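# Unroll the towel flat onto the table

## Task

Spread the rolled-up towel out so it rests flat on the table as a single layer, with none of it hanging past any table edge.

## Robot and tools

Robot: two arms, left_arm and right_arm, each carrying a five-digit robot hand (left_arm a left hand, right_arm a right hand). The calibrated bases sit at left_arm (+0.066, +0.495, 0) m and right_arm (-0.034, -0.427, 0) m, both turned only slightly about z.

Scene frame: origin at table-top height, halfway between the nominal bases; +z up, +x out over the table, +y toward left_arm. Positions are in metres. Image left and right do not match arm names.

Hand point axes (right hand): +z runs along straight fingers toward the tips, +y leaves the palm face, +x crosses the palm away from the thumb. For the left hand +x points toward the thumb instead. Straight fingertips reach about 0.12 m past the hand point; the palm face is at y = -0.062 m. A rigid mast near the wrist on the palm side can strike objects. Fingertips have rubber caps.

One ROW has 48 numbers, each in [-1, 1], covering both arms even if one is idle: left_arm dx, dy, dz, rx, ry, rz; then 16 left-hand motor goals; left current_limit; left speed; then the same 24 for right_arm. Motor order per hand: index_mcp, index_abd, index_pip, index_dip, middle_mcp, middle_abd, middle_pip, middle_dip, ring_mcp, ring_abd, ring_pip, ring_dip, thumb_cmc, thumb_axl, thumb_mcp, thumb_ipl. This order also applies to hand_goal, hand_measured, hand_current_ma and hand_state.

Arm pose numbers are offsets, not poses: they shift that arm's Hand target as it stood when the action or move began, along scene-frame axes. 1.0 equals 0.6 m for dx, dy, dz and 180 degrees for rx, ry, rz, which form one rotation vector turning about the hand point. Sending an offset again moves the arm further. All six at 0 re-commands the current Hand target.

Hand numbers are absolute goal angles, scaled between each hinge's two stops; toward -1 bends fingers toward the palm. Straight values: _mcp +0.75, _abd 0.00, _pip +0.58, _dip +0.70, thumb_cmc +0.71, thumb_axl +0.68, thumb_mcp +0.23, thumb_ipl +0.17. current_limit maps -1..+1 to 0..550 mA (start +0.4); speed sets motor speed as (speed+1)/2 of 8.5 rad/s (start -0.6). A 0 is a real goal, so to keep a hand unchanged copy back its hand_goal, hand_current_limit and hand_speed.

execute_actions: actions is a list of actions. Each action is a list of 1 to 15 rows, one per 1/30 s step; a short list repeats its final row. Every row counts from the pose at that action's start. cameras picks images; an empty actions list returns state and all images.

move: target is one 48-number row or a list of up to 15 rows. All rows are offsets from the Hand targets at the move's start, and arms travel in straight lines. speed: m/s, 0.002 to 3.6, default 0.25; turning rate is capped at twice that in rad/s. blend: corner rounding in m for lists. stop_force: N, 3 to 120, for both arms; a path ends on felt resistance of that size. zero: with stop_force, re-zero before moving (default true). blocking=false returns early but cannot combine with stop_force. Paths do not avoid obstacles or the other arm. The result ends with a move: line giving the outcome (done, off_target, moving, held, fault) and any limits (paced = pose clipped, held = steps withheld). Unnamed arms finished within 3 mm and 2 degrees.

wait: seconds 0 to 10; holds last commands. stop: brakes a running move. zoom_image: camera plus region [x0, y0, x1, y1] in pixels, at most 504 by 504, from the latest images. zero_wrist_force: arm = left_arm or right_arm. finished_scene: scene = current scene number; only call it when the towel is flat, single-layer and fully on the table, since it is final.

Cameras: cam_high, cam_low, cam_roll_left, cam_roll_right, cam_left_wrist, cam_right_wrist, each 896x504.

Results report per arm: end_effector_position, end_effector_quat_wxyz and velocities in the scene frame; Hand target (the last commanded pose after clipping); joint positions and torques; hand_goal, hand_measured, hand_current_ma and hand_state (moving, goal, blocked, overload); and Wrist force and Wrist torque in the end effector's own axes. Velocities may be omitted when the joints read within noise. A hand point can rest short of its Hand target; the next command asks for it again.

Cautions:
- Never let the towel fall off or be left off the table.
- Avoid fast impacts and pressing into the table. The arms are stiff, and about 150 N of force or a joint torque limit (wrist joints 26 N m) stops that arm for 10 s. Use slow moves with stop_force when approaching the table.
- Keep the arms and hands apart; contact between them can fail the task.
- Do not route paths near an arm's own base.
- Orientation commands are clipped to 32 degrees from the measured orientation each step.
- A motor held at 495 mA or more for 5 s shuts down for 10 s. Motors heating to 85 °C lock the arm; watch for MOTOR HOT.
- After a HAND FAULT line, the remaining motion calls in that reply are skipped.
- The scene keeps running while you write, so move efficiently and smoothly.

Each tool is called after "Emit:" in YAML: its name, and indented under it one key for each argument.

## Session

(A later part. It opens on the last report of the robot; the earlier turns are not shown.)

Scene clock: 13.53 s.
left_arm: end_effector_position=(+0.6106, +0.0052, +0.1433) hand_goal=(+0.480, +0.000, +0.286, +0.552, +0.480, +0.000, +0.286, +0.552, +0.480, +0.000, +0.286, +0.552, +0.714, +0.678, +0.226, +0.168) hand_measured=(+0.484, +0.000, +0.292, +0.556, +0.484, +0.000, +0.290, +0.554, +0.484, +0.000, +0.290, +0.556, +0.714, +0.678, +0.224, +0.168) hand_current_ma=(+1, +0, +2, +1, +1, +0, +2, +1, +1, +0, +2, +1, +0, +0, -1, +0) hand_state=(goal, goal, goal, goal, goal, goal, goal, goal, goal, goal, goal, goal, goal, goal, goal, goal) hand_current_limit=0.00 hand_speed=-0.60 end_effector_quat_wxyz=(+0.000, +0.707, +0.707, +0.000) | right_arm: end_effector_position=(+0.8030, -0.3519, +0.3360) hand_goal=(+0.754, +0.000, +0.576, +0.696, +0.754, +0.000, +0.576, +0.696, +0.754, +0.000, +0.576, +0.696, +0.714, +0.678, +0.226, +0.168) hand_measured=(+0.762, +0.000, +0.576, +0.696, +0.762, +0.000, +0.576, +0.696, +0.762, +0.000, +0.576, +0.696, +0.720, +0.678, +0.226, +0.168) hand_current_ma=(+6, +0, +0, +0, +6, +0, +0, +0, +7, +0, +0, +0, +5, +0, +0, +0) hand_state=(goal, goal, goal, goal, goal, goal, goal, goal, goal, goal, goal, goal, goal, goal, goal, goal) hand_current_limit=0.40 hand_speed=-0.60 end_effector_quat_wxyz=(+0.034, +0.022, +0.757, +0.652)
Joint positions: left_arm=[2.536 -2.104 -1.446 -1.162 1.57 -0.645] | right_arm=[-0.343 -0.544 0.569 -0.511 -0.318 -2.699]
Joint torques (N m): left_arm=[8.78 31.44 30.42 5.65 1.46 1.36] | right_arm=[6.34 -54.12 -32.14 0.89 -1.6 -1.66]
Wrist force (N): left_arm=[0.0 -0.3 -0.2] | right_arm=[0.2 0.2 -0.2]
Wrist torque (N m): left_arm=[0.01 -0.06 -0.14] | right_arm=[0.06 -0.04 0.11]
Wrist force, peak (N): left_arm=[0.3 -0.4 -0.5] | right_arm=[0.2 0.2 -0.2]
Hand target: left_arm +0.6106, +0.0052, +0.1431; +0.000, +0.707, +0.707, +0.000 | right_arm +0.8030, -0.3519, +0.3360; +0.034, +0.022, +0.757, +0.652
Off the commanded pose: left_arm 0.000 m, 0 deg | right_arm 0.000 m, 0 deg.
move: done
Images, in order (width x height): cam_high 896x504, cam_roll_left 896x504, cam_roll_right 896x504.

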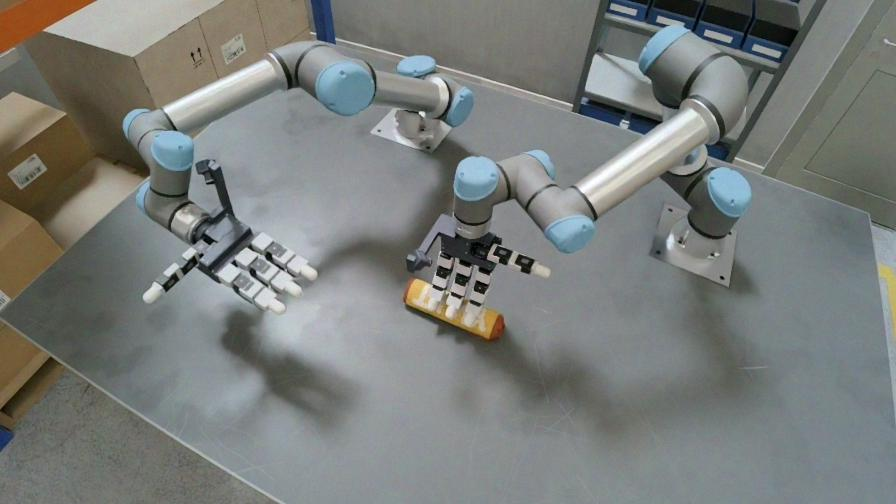

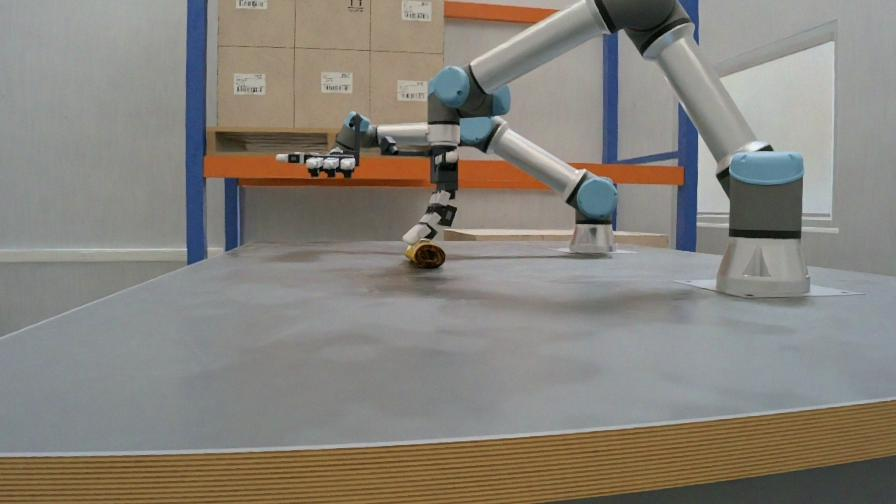

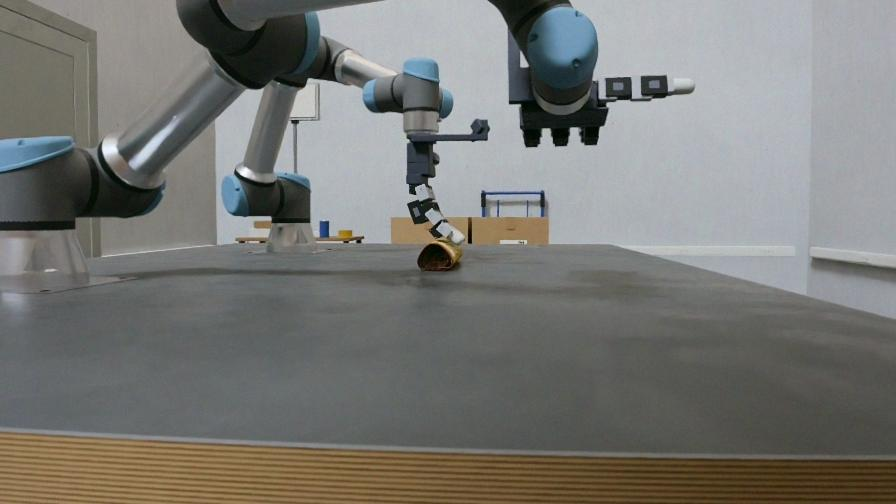

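Emit:
move:
  target:
    - [0.01,0,-0.013,0,0,0,0.479,0,0.285,0.551,0.479,0,0.285,0.551,0.479,0,0.285,0.551,0.714,0.678,0.226,0.168,0.0,-0.6,0,0,0,0,0,0,0.754,0,0.576,0.696,0.754,0,0.576,0.696,0.754,0,0.576,0.696,0.714,0.678,0.226,0.168,0.4,-0.6]
    - [-0.1,0,-0.013,0,0,0,0.479,0,0.285,0.551,0.479,0,0.285,0.551,0.479,0,0.285,0.551,0.714,0.678,0.226,0.168,0.0,-0.6,0,0,0,0,0,0,0.754,0,0.576,0.696,0.754,0,0.576,0.696,0.754,0,0.576,0.696,0.714,0.678,0.226,0.168,0.4,-0.6]
  speed: [0.03,0.05]
  cameras: ["all"]

Emit:
zoom_image:
  camera: "cam_roll_left"
  region: [365, 175, 485, 285]

Emit:
zoom_image:
  camera: "cam_high"
  region: [380, 230, 540, 360]

Scene clock: 16.47 s.
left_arm: end_effector_position=(+0.5508, +0.0051, +0.1353) hand_goal=(+0.480, +0.000, +0.286, +0.552, +0.480, +0.000, +0.286, +0.552, +0.480, +0.000, +0.286, +0.552, +0.714, +0.678, +0.226, +0.168) hand_measured=(+0.482, +0.000, +0.288, +0.554, +0.484, +0.000, +0.288, +0.554, +0.480, +0.000, +0.286, +0.554, +0.714, +0.678, +0.224, +0.168) hand_current_ma=(+0, +0, +0, +0, +1, +0, +1, +0, +0, +0, +0, +0, +0, +0, -1, +0) hand_state=(goal, goal, goal, goal, goal, goal, goal, goal, goal, goal, goal, goal, goal, goal, goal, goal) hand_current_limit=0.00 hand_speed=-0.60 end_effector_quat_wxyz=(+0.000, +0.707, +0.707, +0.000) | right_arm: end_effector_position=(+0.8030, -0.3519, +0.3360) hand_goal=(+0.754, +0.000, +0.576, +0.696, +0.754, +0.000, +0.576, +0.696, +0.754, +0.000, +0.576, +0.696, +0.714, +0.678, +0.226, +0.168) hand_measured=(+0.762, +0.000, +0.576, +0.696, +0.762, +0.000, +0.576, +0.696, +0.762, +0.000, +0.576, +0.696, +0.720, +0.678, +0.226, +0.168) hand_current_ma=(+6, +0, +0, +0, +6, +0, +0, +0, +7, +0, +0, +0, +5, +0, +0, +0) hand_state=(goal, goal, goal, goal, goal, goal, goal, goal, goal, goal, goal, goal, goal, goal, goal, goal) hand_current_limit=0.40 hand_speed=-0.60 end_effector_quat_wxyz=(+0.034, +0.022, +0.757, +0.652)
Joint positions: left_arm=[2.479 -2.028 -1.587 -1.096 1.57 -0.701] | right_arm=[-0.343 -0.544 0.569 -0.511 -0.318 -2.699]
Joint torques (N m): left_arm=[-10.45 46.49 13.39 5.68 1.57 -1.34] | right_arm=[5.38 -54.05 -31.75 0.89 -1.61 -1.65]
Wrist force (N): left_arm=[0.1 0.1 -0.7] | right_arm=[0.1 0.3 -0.1]
Wrist torque (N m): left_arm=[0.04 -0.09 -0.02] | right_arm=[0.04 -0.03 0.10]
Wrist force, peak (N): left_arm=[0.0 -0.2 -1.0] | right_arm=[0.3 0.3 0.0]
Hand target: left_arm +0.5506, +0.0052, +0.1353; +0.000, +0.707, +0.707, +0.000 | right_arm +0.8030, -0.3519, +0.3360; +0.034, +0.022, +0.757, +0.652
Off the commanded pose: left_arm 0.000 m, 0 deg | right_arm 0.000 m, 0 deg.
move: done
camera_calibration:
cam_left_wrist: T_world_to_cam=[[-0.642879, -0.764837, 0.0416065, 0.316035], [-0.495839, 0.456947, 0.738473, 0.123297], [-0.583823, 0.454119, -0.672998, 0.531021], [0, 0, 0, 1]] pos_world=[0.574331, -0.0557714, 0.253176]
cam_right_wrist: T_world_to_cam=[[0.743909, -0.0167883, 0.66807, -0.807015], [0.366301, -0.82589, -0.428637, -0.48714], [0.558948, 0.563581, -0.608237, 0.0880373], [0, 0, 0, 1]] pos_world=[0.729577, -0.465488, 0.383884]

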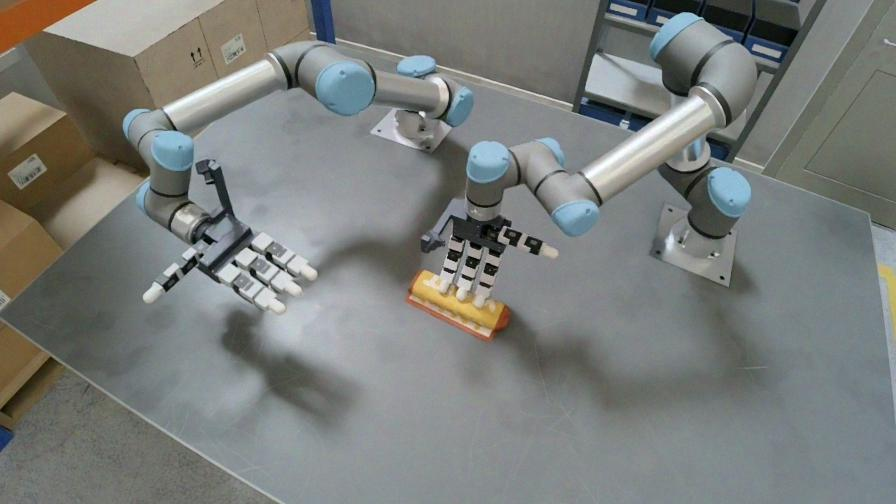

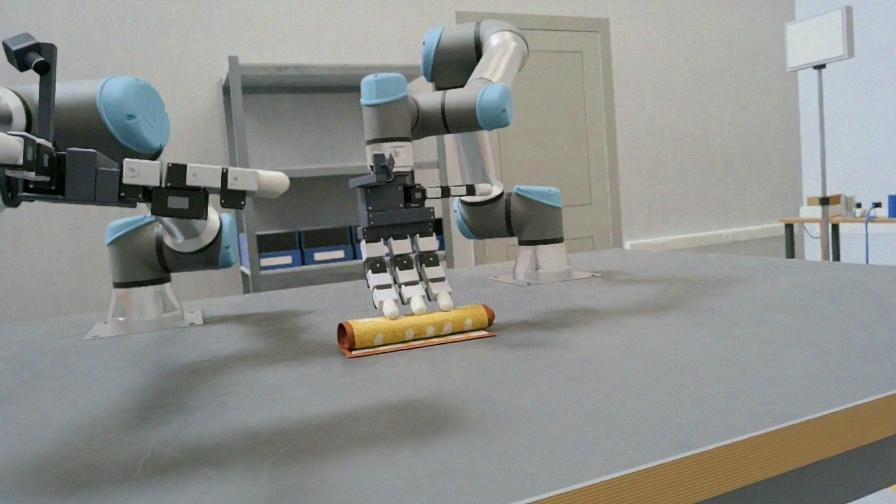

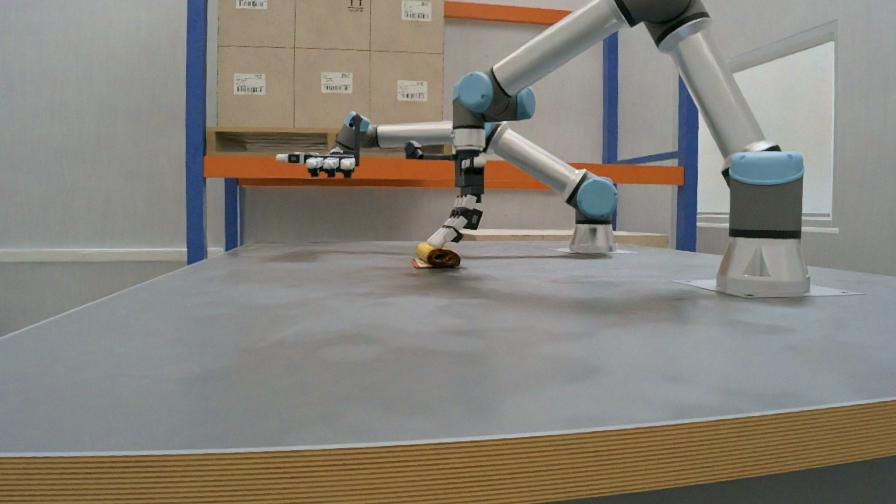

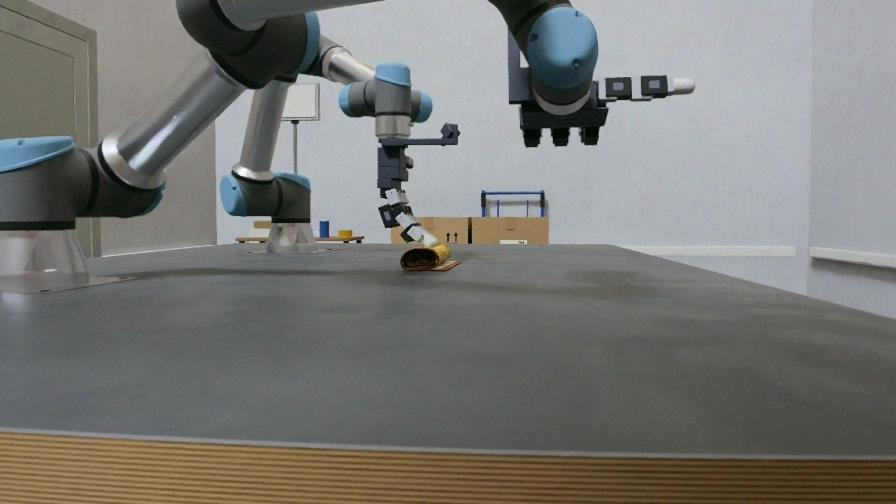

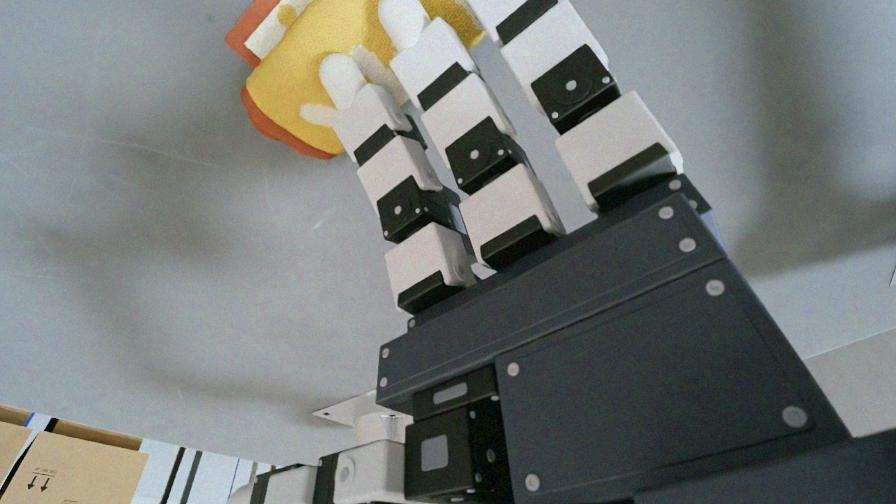

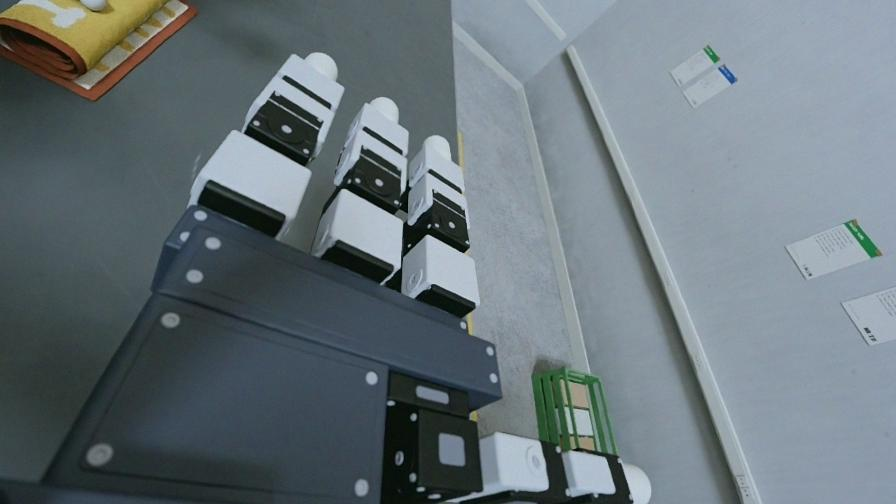

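Scaled by 4.200 from the camera's 896x504 image, which has a finer 1280x720 frame.

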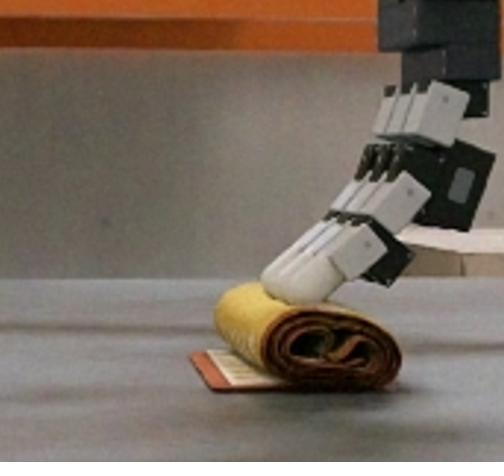

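Scaled by 3.150 from the camera's 896x504 image, which has a finer 1280x720 frame.

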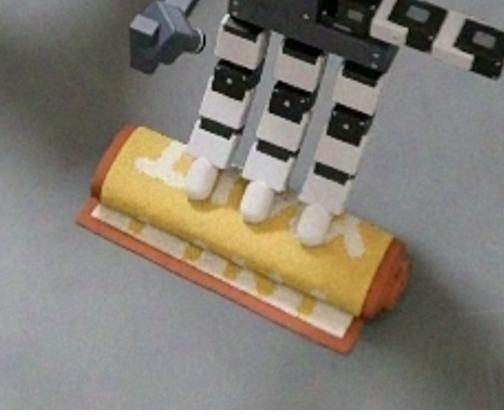

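Emit:
move:
  target: [-0.09,0,-0.003,0,0,0,0.479,0,0.285,0.551,0.479,0,0.285,0.551,0.479,0,0.285,0.551,0.714,0.678,0.226,0.168,0.0,-0.6,0,0,0,0,0,0,0.754,0,0.576,0.696,0.754,0,0.576,0.696,0.754,0,0.576,0.696,0.714,0.678,0.226,0.168,0.4,-0.6]
  speed: 0.06
  cameras: ["cam_high","cam_roll_left","cam_roll_right","cam_right_wrist"]

Emit:
zoom_image:
  camera: "cam_roll_left"
  region: [365, 175, 485, 285]

Emit:
zoom_image:
  camera: "cam_high"
  region: [380, 230, 540, 360]

Scene clock: 18.30 s.
left_arm: end_effector_position=(+0.4968, +0.0052, +0.1335) hand_goal=(+0.480, +0.000, +0.286, +0.552, +0.480, +0.000, +0.286, +0.552, +0.480, +0.000, +0.286, +0.552, +0.714, +0.678, +0.226, +0.168) hand_measured=(+0.482, +0.000, +0.288, +0.554, +0.484, +0.000, +0.288, +0.554, +0.480, +0.000, +0.286, +0.554, +0.714, +0.678, +0.224, +0.168) hand_current_ma=(+0, +0, +0, +0, +1, +0, +1, +0, +0, +0, +0, +0, +0, +0, -1, +0) hand_state=(goal, goal, goal, goal, goal, goal, goal, goal, goal, goal, goal, goal, goal, goal, goal, goal) hand_current_limit=0.00 hand_speed=-0.60 end_effector_quat_wxyz=(+0.000, +0.707, +0.707, +0.000) | right_arm: end_effector_position=(+0.8030, -0.3519, +0.3360) hand_goal=(+0.754, +0.000, +0.576, +0.696, +0.754, +0.000, +0.576, +0.696, +0.754, +0.000, +0.576, +0.696, +0.714, +0.678, +0.226, +0.168) hand_measured=(+0.762, +0.000, +0.576, +0.696, +0.762, +0.000, +0.576, +0.696, +0.762, +0.000, +0.576, +0.696, +0.720, +0.678, +0.226, +0.168) hand_current_ma=(+6, +0, +0, +0, +6, +0, +0, +0, +7, +0, +0, +0, +5, +0, +0, +0) hand_state=(goal, goal, goal, goal, goal, goal, goal, goal, goal, goal, goal, goal, goal, goal, goal, goal) hand_current_limit=0.40 hand_speed=-0.60 end_effector_quat_wxyz=(+0.034, +0.022, +0.757, +0.652)
Joint positions: left_arm=[2.421 -1.963 -1.691 -1.058 1.57 -0.76] | right_arm=[-0.343 -0.544 0.569 -0.511 -0.318 -2.699]
Joint torques (N m): left_arm=[-10.05 43.02 11.61 5.59 0.97 -0.73] | right_arm=[6.24 -54 -31.74 0.93 -1.52 -1.61]
Wrist force (N): left_arm=[0.1 -0.2 -0.4] | right_arm=[0.1 0.3 0.1]
Wrist torque (N m): left_arm=[0.05 -0.08 -0.01] | right_arm=[0.03 -0.02 0.10]
Wrist force, peak (N): left_arm=[0.4 0.1 -1.0] | right_arm=[0.3 0.3 0.0]
Hand target: left_arm +0.4966, +0.0052, +0.1335; +0.000, +0.707, +0.707, +0.000 | right_arm +0.8030, -0.3519, +0.3360; +0.034, +0.022, +0.757, +0.652
Off the commanded pose: left_arm 0.000 m, 0 deg | right_arm 0.000 m, 0 deg.
move: done
camera_calibration:
cam_right_wrist: T_world_to_cam=[[0.743909, -0.0167883, 0.66807, -0.807015], [0.366301, -0.82589, -0.428637, -0.48714], [0.558948, 0.563581, -0.608237, 0.0880373], [0, 0, 0, 1]] pos_world=[0.729577, -0.465488, 0.383884]
Images, in order (width x height): cam_high 896x504, cam_roll_left 896x504, cam_roll_right 896x504, cam_right_wrist 896x504.

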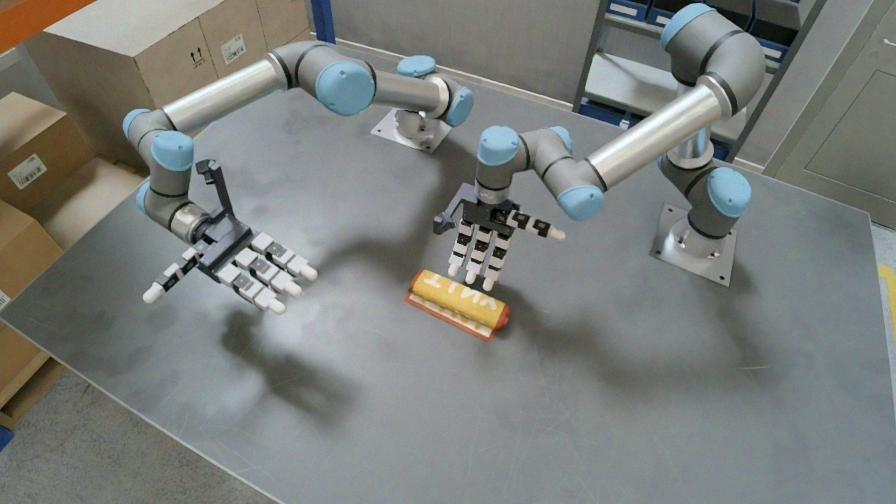

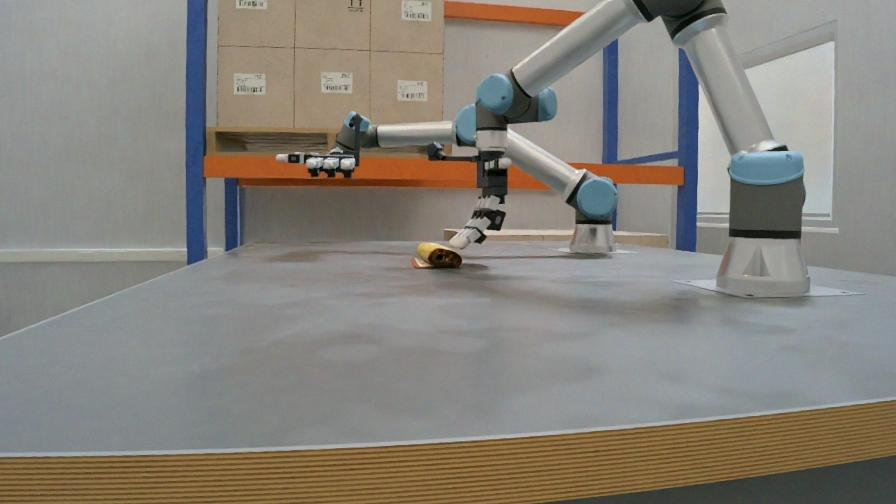

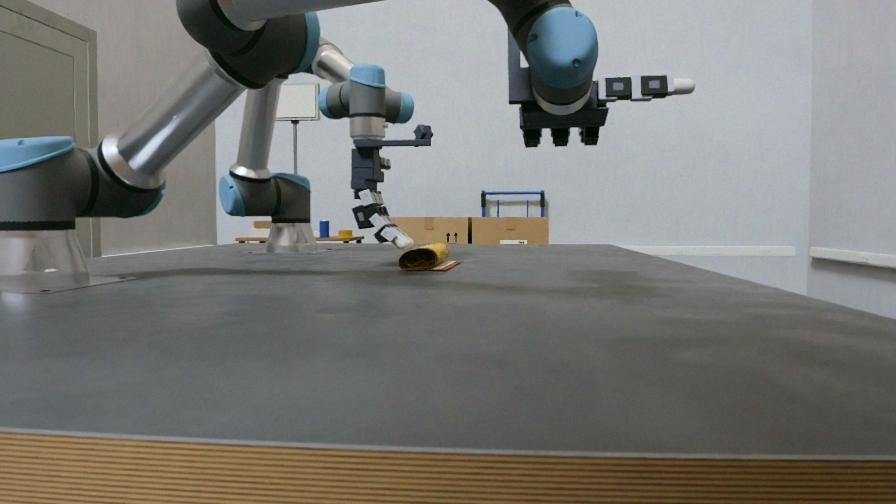

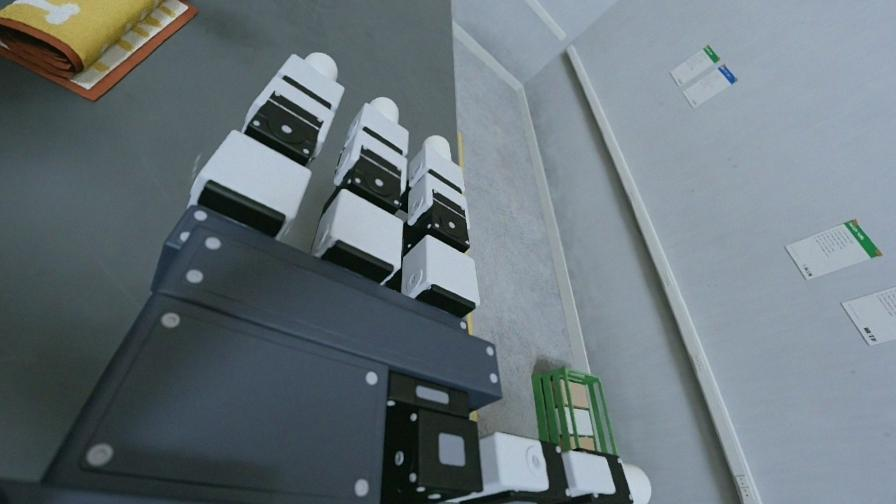

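Scaled by 4.200 from the camera's 896x504 image, which has a finer 1280x720 frame.

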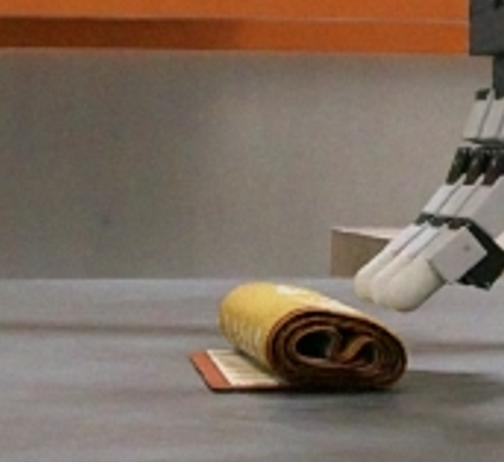

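Scaled by 3.150 from the camera's 896x504 image, which has a finer 1280x720 frame.

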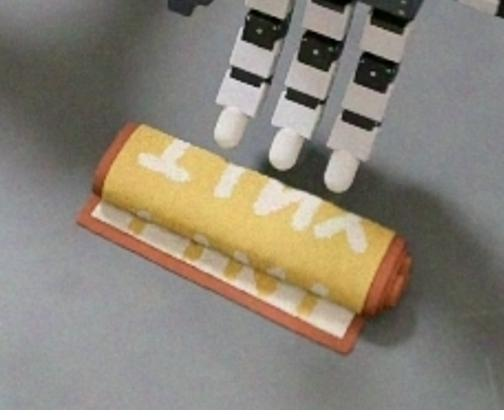

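Emit:
move:
  target:
    - [0,0,0.083,0,0,0,0.479,0,0.285,0.551,0.479,0,0.285,0.551,0.479,0,0.285,0.551,0.714,0.678,0.226,0.168,0.0,-0.6,0,0,0,0,0,0,0.754,0,0.576,0.696,0.754,0,0.576,0.696,0.754,0,0.576,0.696,0.714,0.678,0.226,0.168,0.4,-0.6]
    - [0.16,0,0.083,0,0,0,0.479,0,0.285,0.551,0.479,0,0.285,0.551,0.479,0,0.285,0.551,0.714,0.678,0.226,0.168,0.0,-0.6,0,0,0,0,0,0,0.754,0,0.576,0.696,0.754,0,0.576,0.696,0.754,0,0.576,0.696,0.714,0.678,0.226,0.168,0.4,-0.6]
    - [0.16,0,0,0,0,0,0.479,0,0.285,0.551,0.479,0,0.285,0.551,0.479,0,0.285,0.551,0.714,0.678,0.226,0.168,0.0,-0.6,0,0,0,0,0,0,0.754,0,0.576,0.696,0.754,0,0.576,0.696,0.754,0,0.576,0.696,0.714,0.678,0.226,0.168,0.4,-0.6]
    - [0.03,0,-0.003,0,0,0,0.479,0,0.285,0.551,0.479,0,0.285,0.551,0.479,0,0.285,0.551,0.714,0.678,0.226,0.168,0.0,-0.6,0,0,0,0,0,0,0.754,0,0.576,0.696,0.754,0,0.576,0.696,0.754,0,0.576,0.696,0.714,0.678,0.226,0.168,0.4,-0.6]
  speed: [0.2,0.2,0.1,0.06]
  blend: [0.02,0.02,0,0]
  cameras: ["cam_high","cam_roll_left","cam_roll_right","cam_right_wrist"]

Emit:
zoom_image:
  camera: "cam_roll_left"
  region: [365, 175, 485, 285]

Emit:
zoom_image:
  camera: "cam_high"
  region: [380, 230, 540, 360]

Scene clock: 22.37 s.
left_arm: end_effector_position=(+0.5148, +0.0052, +0.1317) hand_goal=(+0.480, +0.000, +0.286, +0.552, +0.480, +0.000, +0.286, +0.552, +0.480, +0.000, +0.286, +0.552, +0.714, +0.678, +0.226, +0.168) hand_measured=(+0.482, +0.000, +0.288, +0.554, +0.480, +0.000, +0.286, +0.552, +0.476, +0.000, +0.284, +0.552, +0.714, +0.678, +0.224, +0.168) hand_current_ma=(+0, +0, +0, +0, +0, +0, +0, +0, -2, +0, -1, +0, +0, +0, -1, +0) hand_state=(goal, goal, goal, goal, goal, goal, goal, goal, goal, goal, goal, goal, goal, goal, goal, goal) hand_current_limit=0.00 hand_speed=-0.60 end_effector_quat_wxyz=(+0.000, +0.707, +0.707, +0.000) | right_arm: end_effector_position=(+0.8030, -0.3519, +0.3360) hand_goal=(+0.754, +0.000, +0.576, +0.696, +0.754, +0.000, +0.576, +0.696, +0.754, +0.000, +0.576, +0.696, +0.714, +0.678, +0.226, +0.168) hand_measured=(+0.762, +0.000, +0.576, +0.696, +0.762, +0.000, +0.576, +0.696, +0.762, +0.000, +0.576, +0.696, +0.720, +0.678, +0.226, +0.168) hand_current_ma=(+6, +0, +0, +0, +6, +0, +0, +0, +7, +0, +0, +0, +5, +0, +0, +0) hand_state=(goal, goal, goal, goal, goal, goal, goal, goal, goal, goal, goal, goal, goal, goal, goal, goal) hand_current_limit=0.40 hand_speed=-0.60 end_effector_quat_wxyz=(+0.034, +0.022, +0.757, +0.652)
Joint positions: left_arm=[2.441 -1.987 -1.661 -1.064 1.57 -0.739] | right_arm=[-0.343 -0.544 0.569 -0.511 -0.318 -2.699]
Joint torques (N m): left_arm=[-11.62 47.57 10.57 5.35 1.6 -1.4] | right_arm=[5.42 -53.92 -31.58 0.84 -1.63 -1.6]
Wrist force (N): left_arm=[0.2 0.6 -1.2] | right_arm=[0.1 0.2 -0.1]
Wrist torque (N m): left_arm=[0.01 -0.13 -0.02] | right_arm=[0.04 -0.03 0.10]
Wrist force, peak (N): left_arm=[0.0 -1.1 -1.4] | right_arm=[0.3 0.2 -0.1]
Hand target: left_arm +0.5146, +0.0052, +0.1317; +0.000, +0.707, +0.707, +0.000 | right_arm +0.8030, -0.3519, +0.3360; +0.034, +0.022, +0.757, +0.652
Off the commanded pose: left_arm 0.000 m, 0 deg | right_arm 0.000 m, 0 deg.
move: done
camera_calibration:
cam_right_wrist: T_world_to_cam=[[0.743909, -0.0167883, 0.66807, -0.807015], [0.366301, -0.82589, -0.428637, -0.48714], [0.558948, 0.563581, -0.608237, 0.0880373], [0, 0, 0, 1]] pos_world=[0.729577, -0.465488, 0.383884]
Images, in order (width x height): cam_high 896x504, cam_roll_left 896x504, cam_roll_right 896x504, cam_right_wrist 896x504.

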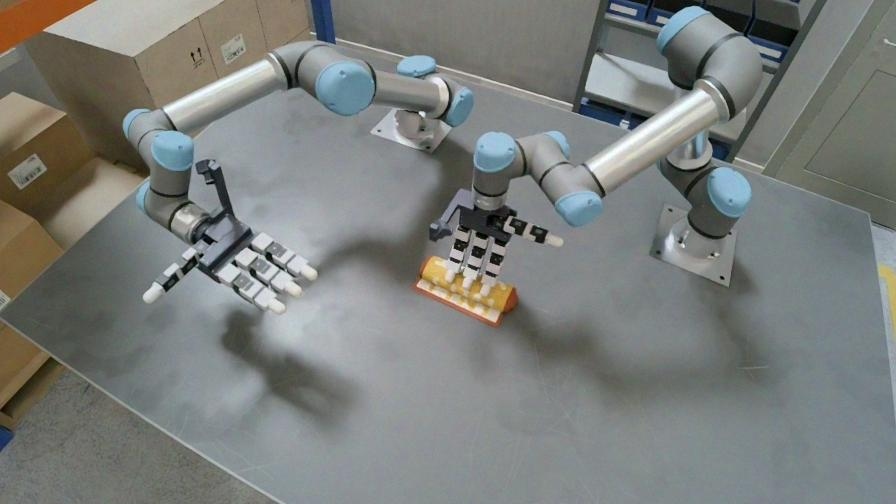

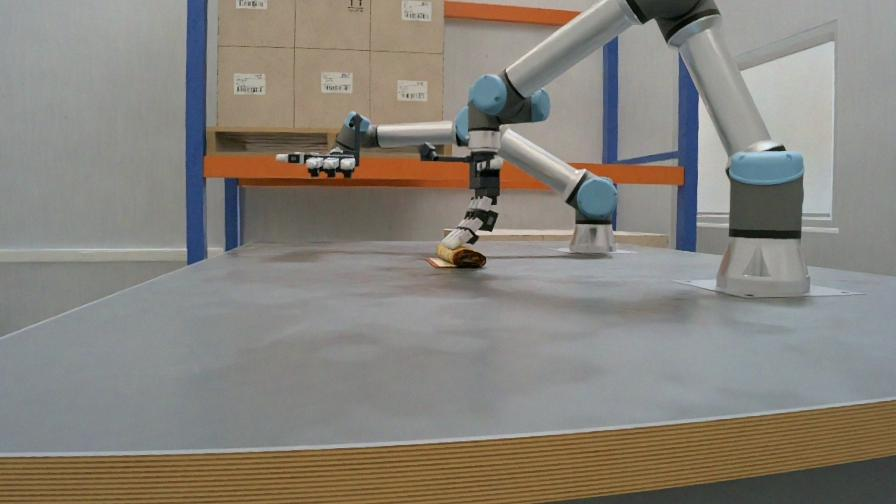

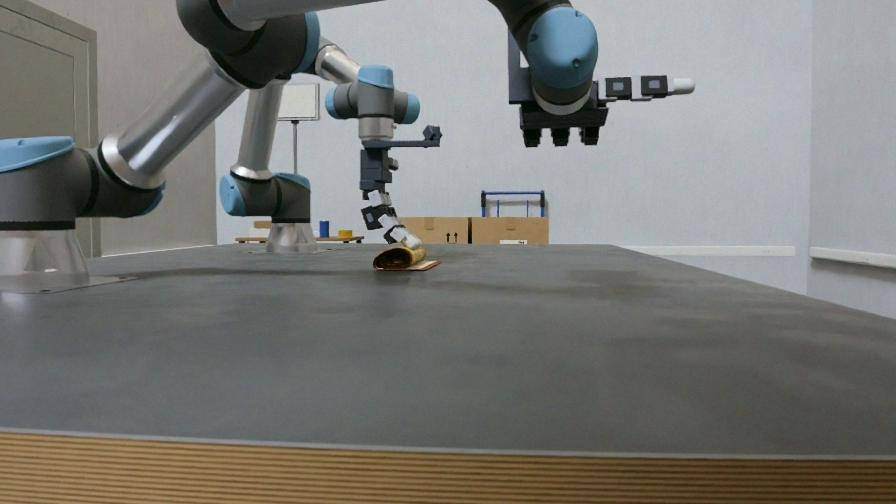

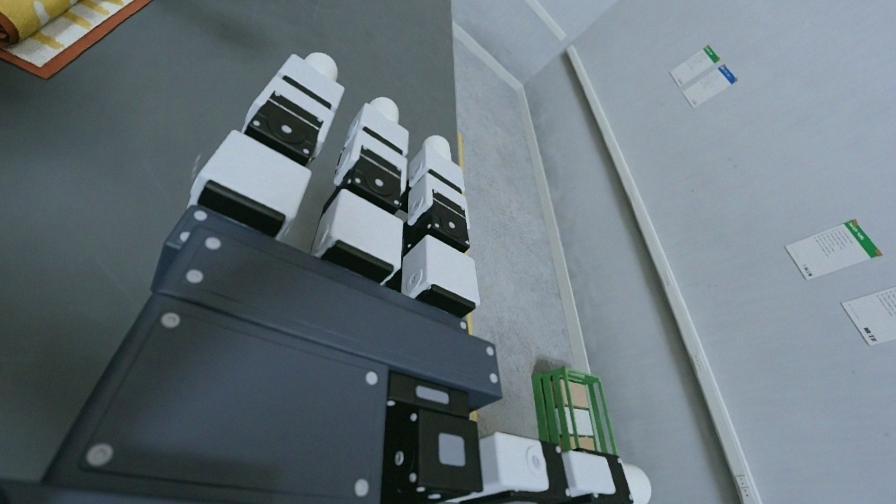

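Scaled by 4.200 from the camera's 896x504 image, which has a finer 1280x720 frame.

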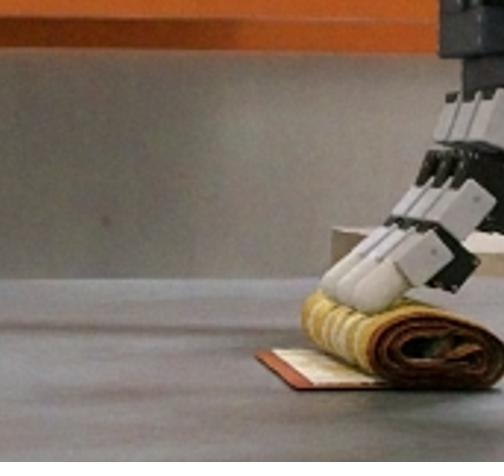

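Scaled by 3.150 from the camera's 896x504 image, which has a finer 1280x720 frame.

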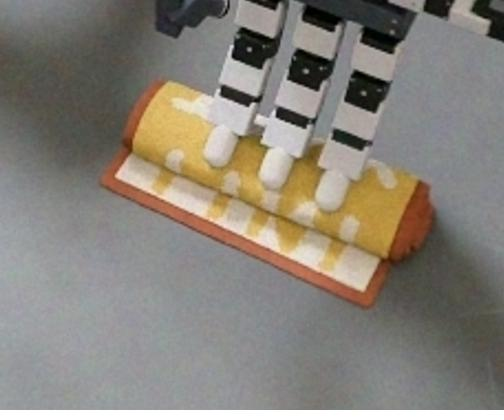

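Emit:
move:
  target:
    - [0,0,0.1,0,0,0,0.411,0,0.212,0.333,0.411,0,0.212,0.333,0.411,0,0.212,0.333,0.714,0.678,0.226,0.168,0.0,-0.6,0,0,0,0,0,0,0.754,0,0.576,0.696,0.754,0,0.576,0.696,0.754,0,0.576,0.696,0.714,0.678,0.226,0.168,0.4,-0.6]
    - [-0.1,0,0.15,0,0,0,0.411,0,0.212,0.333,0.411,0,0.212,0.333,0.411,0,0.212,0.333,0.714,0.678,0.226,0.168,0.0,-0.6,0,0,0,0,0,0,0.754,0,0.576,0.696,0.754,0,0.576,0.696,0.754,0,0.576,0.696,0.714,0.678,0.226,0.168,0.4,-0.6]
  speed: 0.2
  blend: [0.02,0]
  cameras: []

Emit:
move:
  target: [0,0,0,0,0,0,0.411,0,0.212,0.333,0.411,0,0.212,0.333,0.411,0,0.212,0.333,0.714,0.678,0.226,0.168,0.0,-0.6,0.08,0.1,0.1,-0.2517,0.2752,-0.1307,0.562,0,0.358,0.478,0.562,0,0.358,0.478,0.562,0,0.358,0.478,0.714,0.678,0.226,0.168,0.2,-0.6]
  speed: 0.5
  cameras: ["cam_high","cam_low","cam_roll_right"]

Scene clock: 27.97 s.
left_arm: end_effector_position=(+0.4549, +0.0051, +0.2216) hand_goal=(+0.412, +0.000, +0.212, +0.334, +0.412, +0.000, +0.212, +0.334, +0.412, +0.000, +0.212, +0.334, +0.714, +0.678, +0.226, +0.168) hand_measured=(+0.422, +0.000, +0.220, +0.338, +0.422, +0.000, +0.218, +0.338, +0.420, +0.000, +0.218, +0.338, +0.714, +0.678, +0.224, +0.168) hand_current_ma=(+6, +0, +4, +1, +7, +0, +3, +1, +5, +0, +3, +1, +0, +0, -1, +0) hand_state=(goal, goal, goal, goal, goal, goal, goal, goal, goal, goal, goal, goal, goal, goal, goal, goal) hand_current_limit=0.00 hand_speed=-0.60 end_effector_quat_wxyz=(+0.000, +0.707, +0.707, +0.000) | right_arm: end_effector_position=(+0.8030, -0.3519, +0.3360) hand_goal=(+0.754, +0.000, +0.576, +0.696, +0.754, +0.000, +0.576, +0.696, +0.754, +0.000, +0.576, +0.696, +0.714, +0.678, +0.226, +0.168) hand_measured=(+0.762, +0.000, +0.576, +0.696, +0.762, +0.000, +0.576, +0.696, +0.762, +0.000, +0.576, +0.696, +0.720, +0.678, +0.226, +0.168) hand_current_ma=(+6, +0, +0, +0, +6, +0, +0, +0, +7, +0, +0, +0, +5, +0, +0, +0) hand_state=(goal, goal, goal, goal, goal, goal, goal, goal, goal, goal, goal, goal, goal, goal, goal, goal) hand_current_limit=0.40 hand_speed=-0.60 end_effector_quat_wxyz=(+0.034, +0.022, +0.757, +0.652)
Joint positions: left_arm=[2.371 -1.829 -1.629 -1.253 1.57 -0.81] | right_arm=[-0.343 -0.544 0.569 -0.511 -0.318 -2.699]
Joint torques (N m): left_arm=[-11.4 40.95 13.22 -0.55 -1.58 -1.46] | right_arm=[4.92 -54.36 -31.74 0.82 -1.51 -1.48]
Wrist force (N): left_arm=[0.2 -0.3 -0.1] | right_arm=[0.1 0.1 0.0]
Wrist torque (N m): left_arm=[0.04 -0.10 -0.02] | right_arm=[0.02 -0.02 0.09]
Wrist force, peak (N): left_arm=[0.0 0.6 -1.5] | right_arm=[0.3 0.2 -0.1]
Hand target: left_arm +0.4546, +0.0052, +0.2217; +0.000, +0.707, +0.707, +0.000 | right_arm +0.8030, -0.3519, +0.3360; +0.034, +0.022, +0.757, +0.652
Off the commanded pose: left_arm 0.000 m, 0 deg | right_arm 0.000 m, 0 deg.
move: done
No camera images: "cameras" was empty.

Scene clock: 30.50 s.
left_arm: end_effector_position=(+0.4546, +0.0052, +0.2217) hand_goal=(+0.412, +0.000, +0.212, +0.334, +0.412, +0.000, +0.212, +0.334, +0.412, +0.000, +0.212, +0.334, +0.714, +0.678, +0.226, +0.168) hand_measured=(+0.422, +0.000, +0.220, +0.338, +0.422, +0.000, +0.218, +0.338, +0.420, +0.000, +0.218, +0.338, +0.714, +0.678, +0.224, +0.168) hand_current_ma=(+6, +0, +4, +1, +7, +0, +3, +1, +5, +0, +3, +1, +0, +0, -1, +0) hand_state=(goal, goal, goal, goal, goal, goal, goal, goal, goal, goal, goal, goal, goal, goal, goal, goal) hand_current_limit=0.00 hand_speed=-0.60 end_effector_quat_wxyz=(+0.000, +0.707, +0.707, +0.000) | right_arm: end_effector_position=(+0.8500, -0.2918, +0.3954) hand_goal=(+0.562, +0.000, +0.358, +0.478, +0.562, +0.000, +0.358, +0.478, +0.562, +0.000, +0.358, +0.478, +0.714, +0.678, +0.226, +0.168) hand_measured=(+0.574, +0.000, +0.364, +0.482, +0.574, +0.000, +0.364, +0.482, +0.576, +0.000, +0.364, +0.482, +0.720, +0.678, +0.224, +0.168) hand_current_ma=(+13, +0, +5, +2, +12, +0, +4, +2, +14, +0, +4, +2, +5, +0, -1, +0) hand_state=(goal, goal, goal, goal, goal, goal, goal, goal, goal, goal, goal, goal, goal, goal, goal, goal) hand_current_limit=0.20 hand_speed=-0.60 end_effector_quat_wxyz=(-0.131, +0.420, +0.864, +0.245)
Joint positions: left_arm=[2.371 -1.829 -1.63 -1.253 1.57 -0.81] | right_arm=[-0.165 -0.563 0.035 -0.903 -1.024 -0.892]
Joint torques (N m): left_arm=[-9.42 41.64 14.67 -0.33 -0.19 -1.42] | right_arm=[6.73 -53.41 -30.63 -0.63 2.4 1.4]
Wrist force (N): left_arm=[-0.1 -0.3 -0.2] | right_arm=[-0.8 -0.6 -1.2]
Wrist torque (N m): left_arm=[0.03 -0.06 -0.05] | right_arm=[0.13 0.28 -0.19]
Wrist force, peak (N): left_arm=[0.1 -0.5 -0.4] | right_arm=[-0.9 -0.7 -1.3]
Hand target: left_arm +0.4546, +0.0052, +0.2217; +0.000, +0.707, +0.707, +0.000 | right_arm +0.8510, -0.2919, +0.3960; -0.145, +0.415, +0.867, +0.235
Off the commanded pose: left_arm 0.000 m, 0 deg | right_arm 0.001 m, 2 deg.
elbow stopped short (right arm): the move would have taken joint 3 (elbow) straighter than the controller allows.
move: done
Images, in order (width x height): cam_high 896x504, cam_low 896x504, cam_roll_right 896x504.

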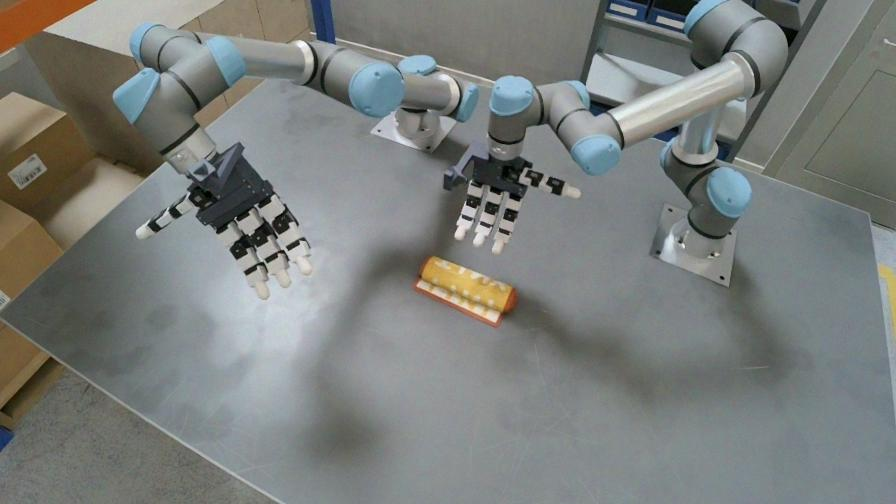

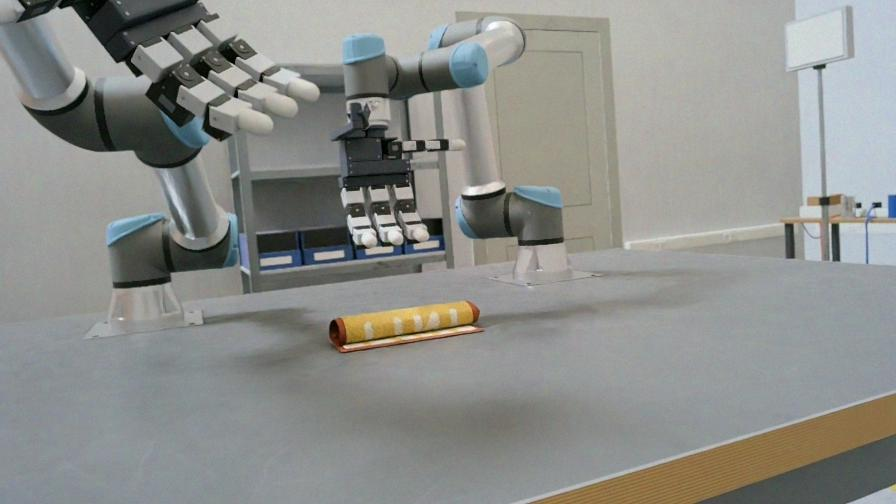

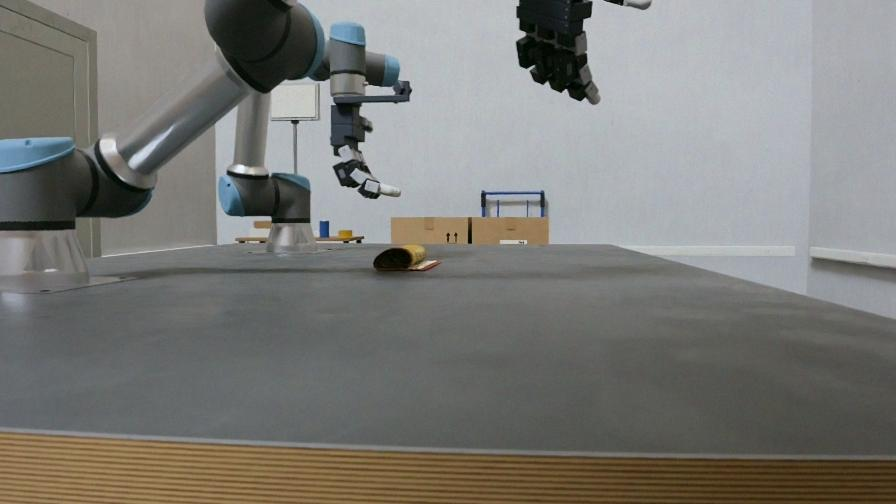

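Emit:
move:
  target:
    - [0,0,0,0,0,0,0.411,0,0.212,0.333,0.411,0,0.212,0.333,0.411,0,0.212,0.333,0.714,0.678,0.226,0.168,0.0,-0.6,-0.2,0.0,-0.127,0,0,0,0.562,0,0.358,0.478,0.562,0,0.358,0.478,0.562,0,0.358,0.478,0.714,0.678,0.226,0.168,0.2,-0.6]
    - [0,0,0,0,0,0,0.411,0,0.212,0.333,0.411,0,0.212,0.333,0.411,0,0.212,0.333,0.714,0.678,0.226,0.168,0.0,-0.6,-0.218,0.15,-0.127,-0.2518,0.2758,-0.1309,0.562,0,0.358,0.478,0.562,0,0.358,0.478,0.562,0,0.358,0.478,0.714,0.678,0.226,0.168,0.2,-0.6]
  speed: [0.3,0.4]
  cameras: ["cam_high","cam_low","cam_roll_right"]

Scene clock: 35.20 s.
left_arm: end_effector_position=(+0.4546, +0.0052, +0.2217) hand_goal=(+0.412, +0.000, +0.212, +0.334, +0.412, +0.000, +0.212, +0.334, +0.412, +0.000, +0.212, +0.334, +0.714, +0.678, +0.226, +0.168) hand_measured=(+0.422, +0.000, +0.220, +0.338, +0.422, +0.000, +0.218, +0.338, +0.420, +0.000, +0.218, +0.338, +0.714, +0.678, +0.224, +0.168) hand_current_ma=(+6, +0, +4, +1, +7, +0, +3, +1, +5, +0, +3, +1, +0, +0, -1, +0) hand_state=(goal, goal, goal, goal, goal, goal, goal, goal, goal, goal, goal, goal, goal, goal, goal, goal) hand_current_limit=0.00 hand_speed=-0.60 end_effector_quat_wxyz=(+0.000, +0.707, +0.707, +0.000) | right_arm: end_effector_position=(+0.7190, -0.2022, +0.3190) hand_goal=(+0.562, +0.000, +0.358, +0.478, +0.562, +0.000, +0.358, +0.478, +0.562, +0.000, +0.358, +0.478, +0.714, +0.678, +0.226, +0.168) hand_measured=(+0.562, +0.000, +0.362, +0.482, +0.562, +0.000, +0.360, +0.480, +0.562, +0.000, +0.360, +0.480, +0.712, +0.678, +0.224, +0.168) hand_current_ma=(+0, +0, +2, +2, +0, +0, +1, +1, +0, +0, +1, +1, +0, +0, -1, +0) hand_state=(goal, goal, goal, goal, goal, goal, goal, goal, goal, goal, goal, goal, goal, goal, goal, goal) hand_current_limit=0.20 hand_speed=-0.60 end_effector_quat_wxyz=(-0.166, +0.686, +0.700, -0.104)
Joint positions: left_arm=[2.371 -1.829 -1.63 -1.253 1.571 -0.81] | right_arm=[0.141 -0.584 0.035 -0.648 -1.444 0.076]
Joint torques (N m): left_arm=[-8.9 41.75 14.4 -0.29 1.68 -1.27] | right_arm=[6.95 -50.67 -30.1 -3.23 2.64 1.64]
Wrist force (N): left_arm=[0.0 -0.4 -0.3] | right_arm=[-1.9 -1.0 -2.1]
Wrist torque (N m): left_arm=[0.03 -0.09 -0.03] | right_arm=[0.29 0.36 -0.37]
Wrist force, peak (N): left_arm=[0.1 -0.6 -0.3] | right_arm=[-1.9 -1.0 -2.1]
Hand target: left_arm +0.4546, +0.0052, +0.2217; +0.000, +0.707, +0.707, +0.000 | right_arm +0.7202, -0.2019, +0.3198; -0.271, +0.654, +0.653, -0.271
Off the commanded pose: left_arm 0.000 m, 0 deg | right_arm 0.001 m, 24 deg.
elbow stopped short (right arm): the move would have taken joint 3 (elbow) straighter than the controller allows.
move: off_target (right_arm)
Images, in order (width x height): cam_high 896x504, cam_low 896x504, cam_roll_right 896x504.

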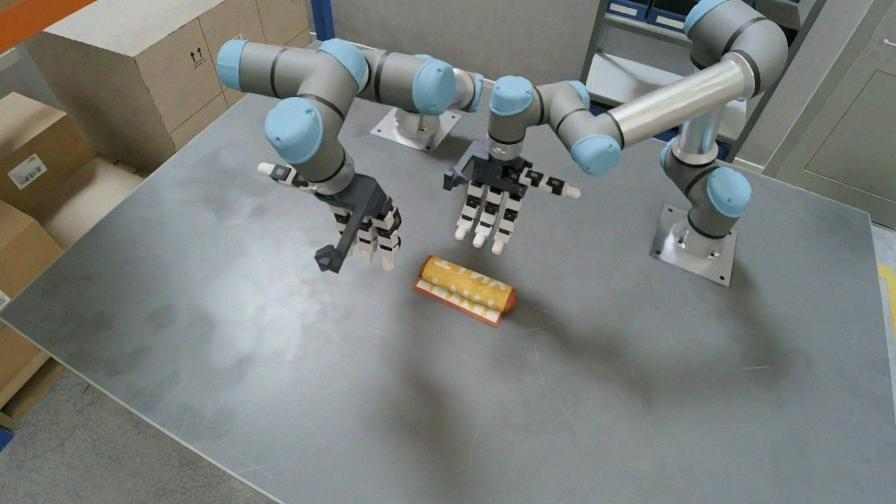

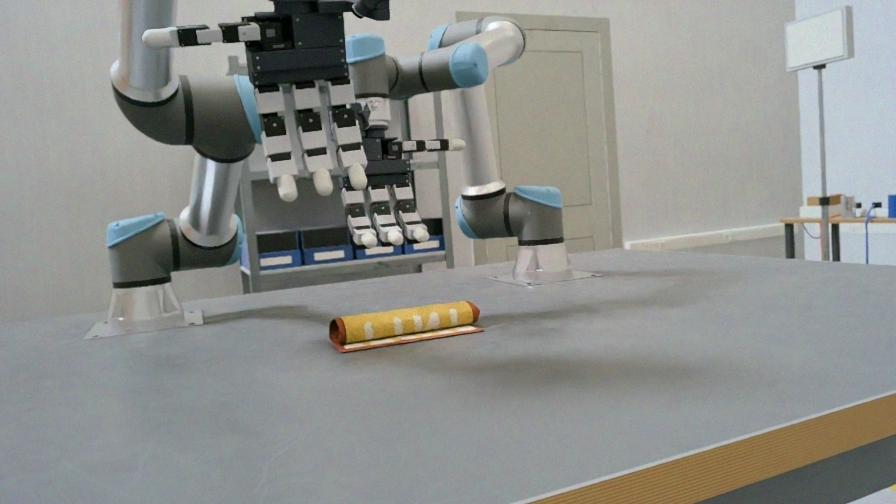

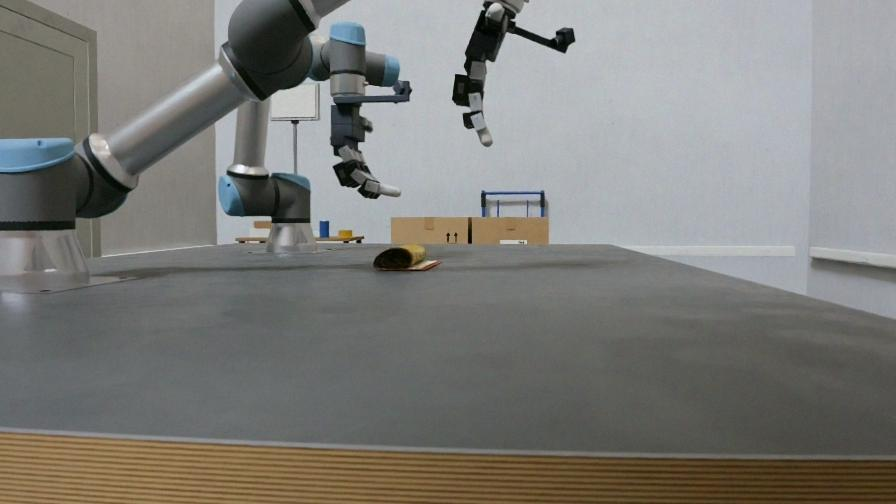

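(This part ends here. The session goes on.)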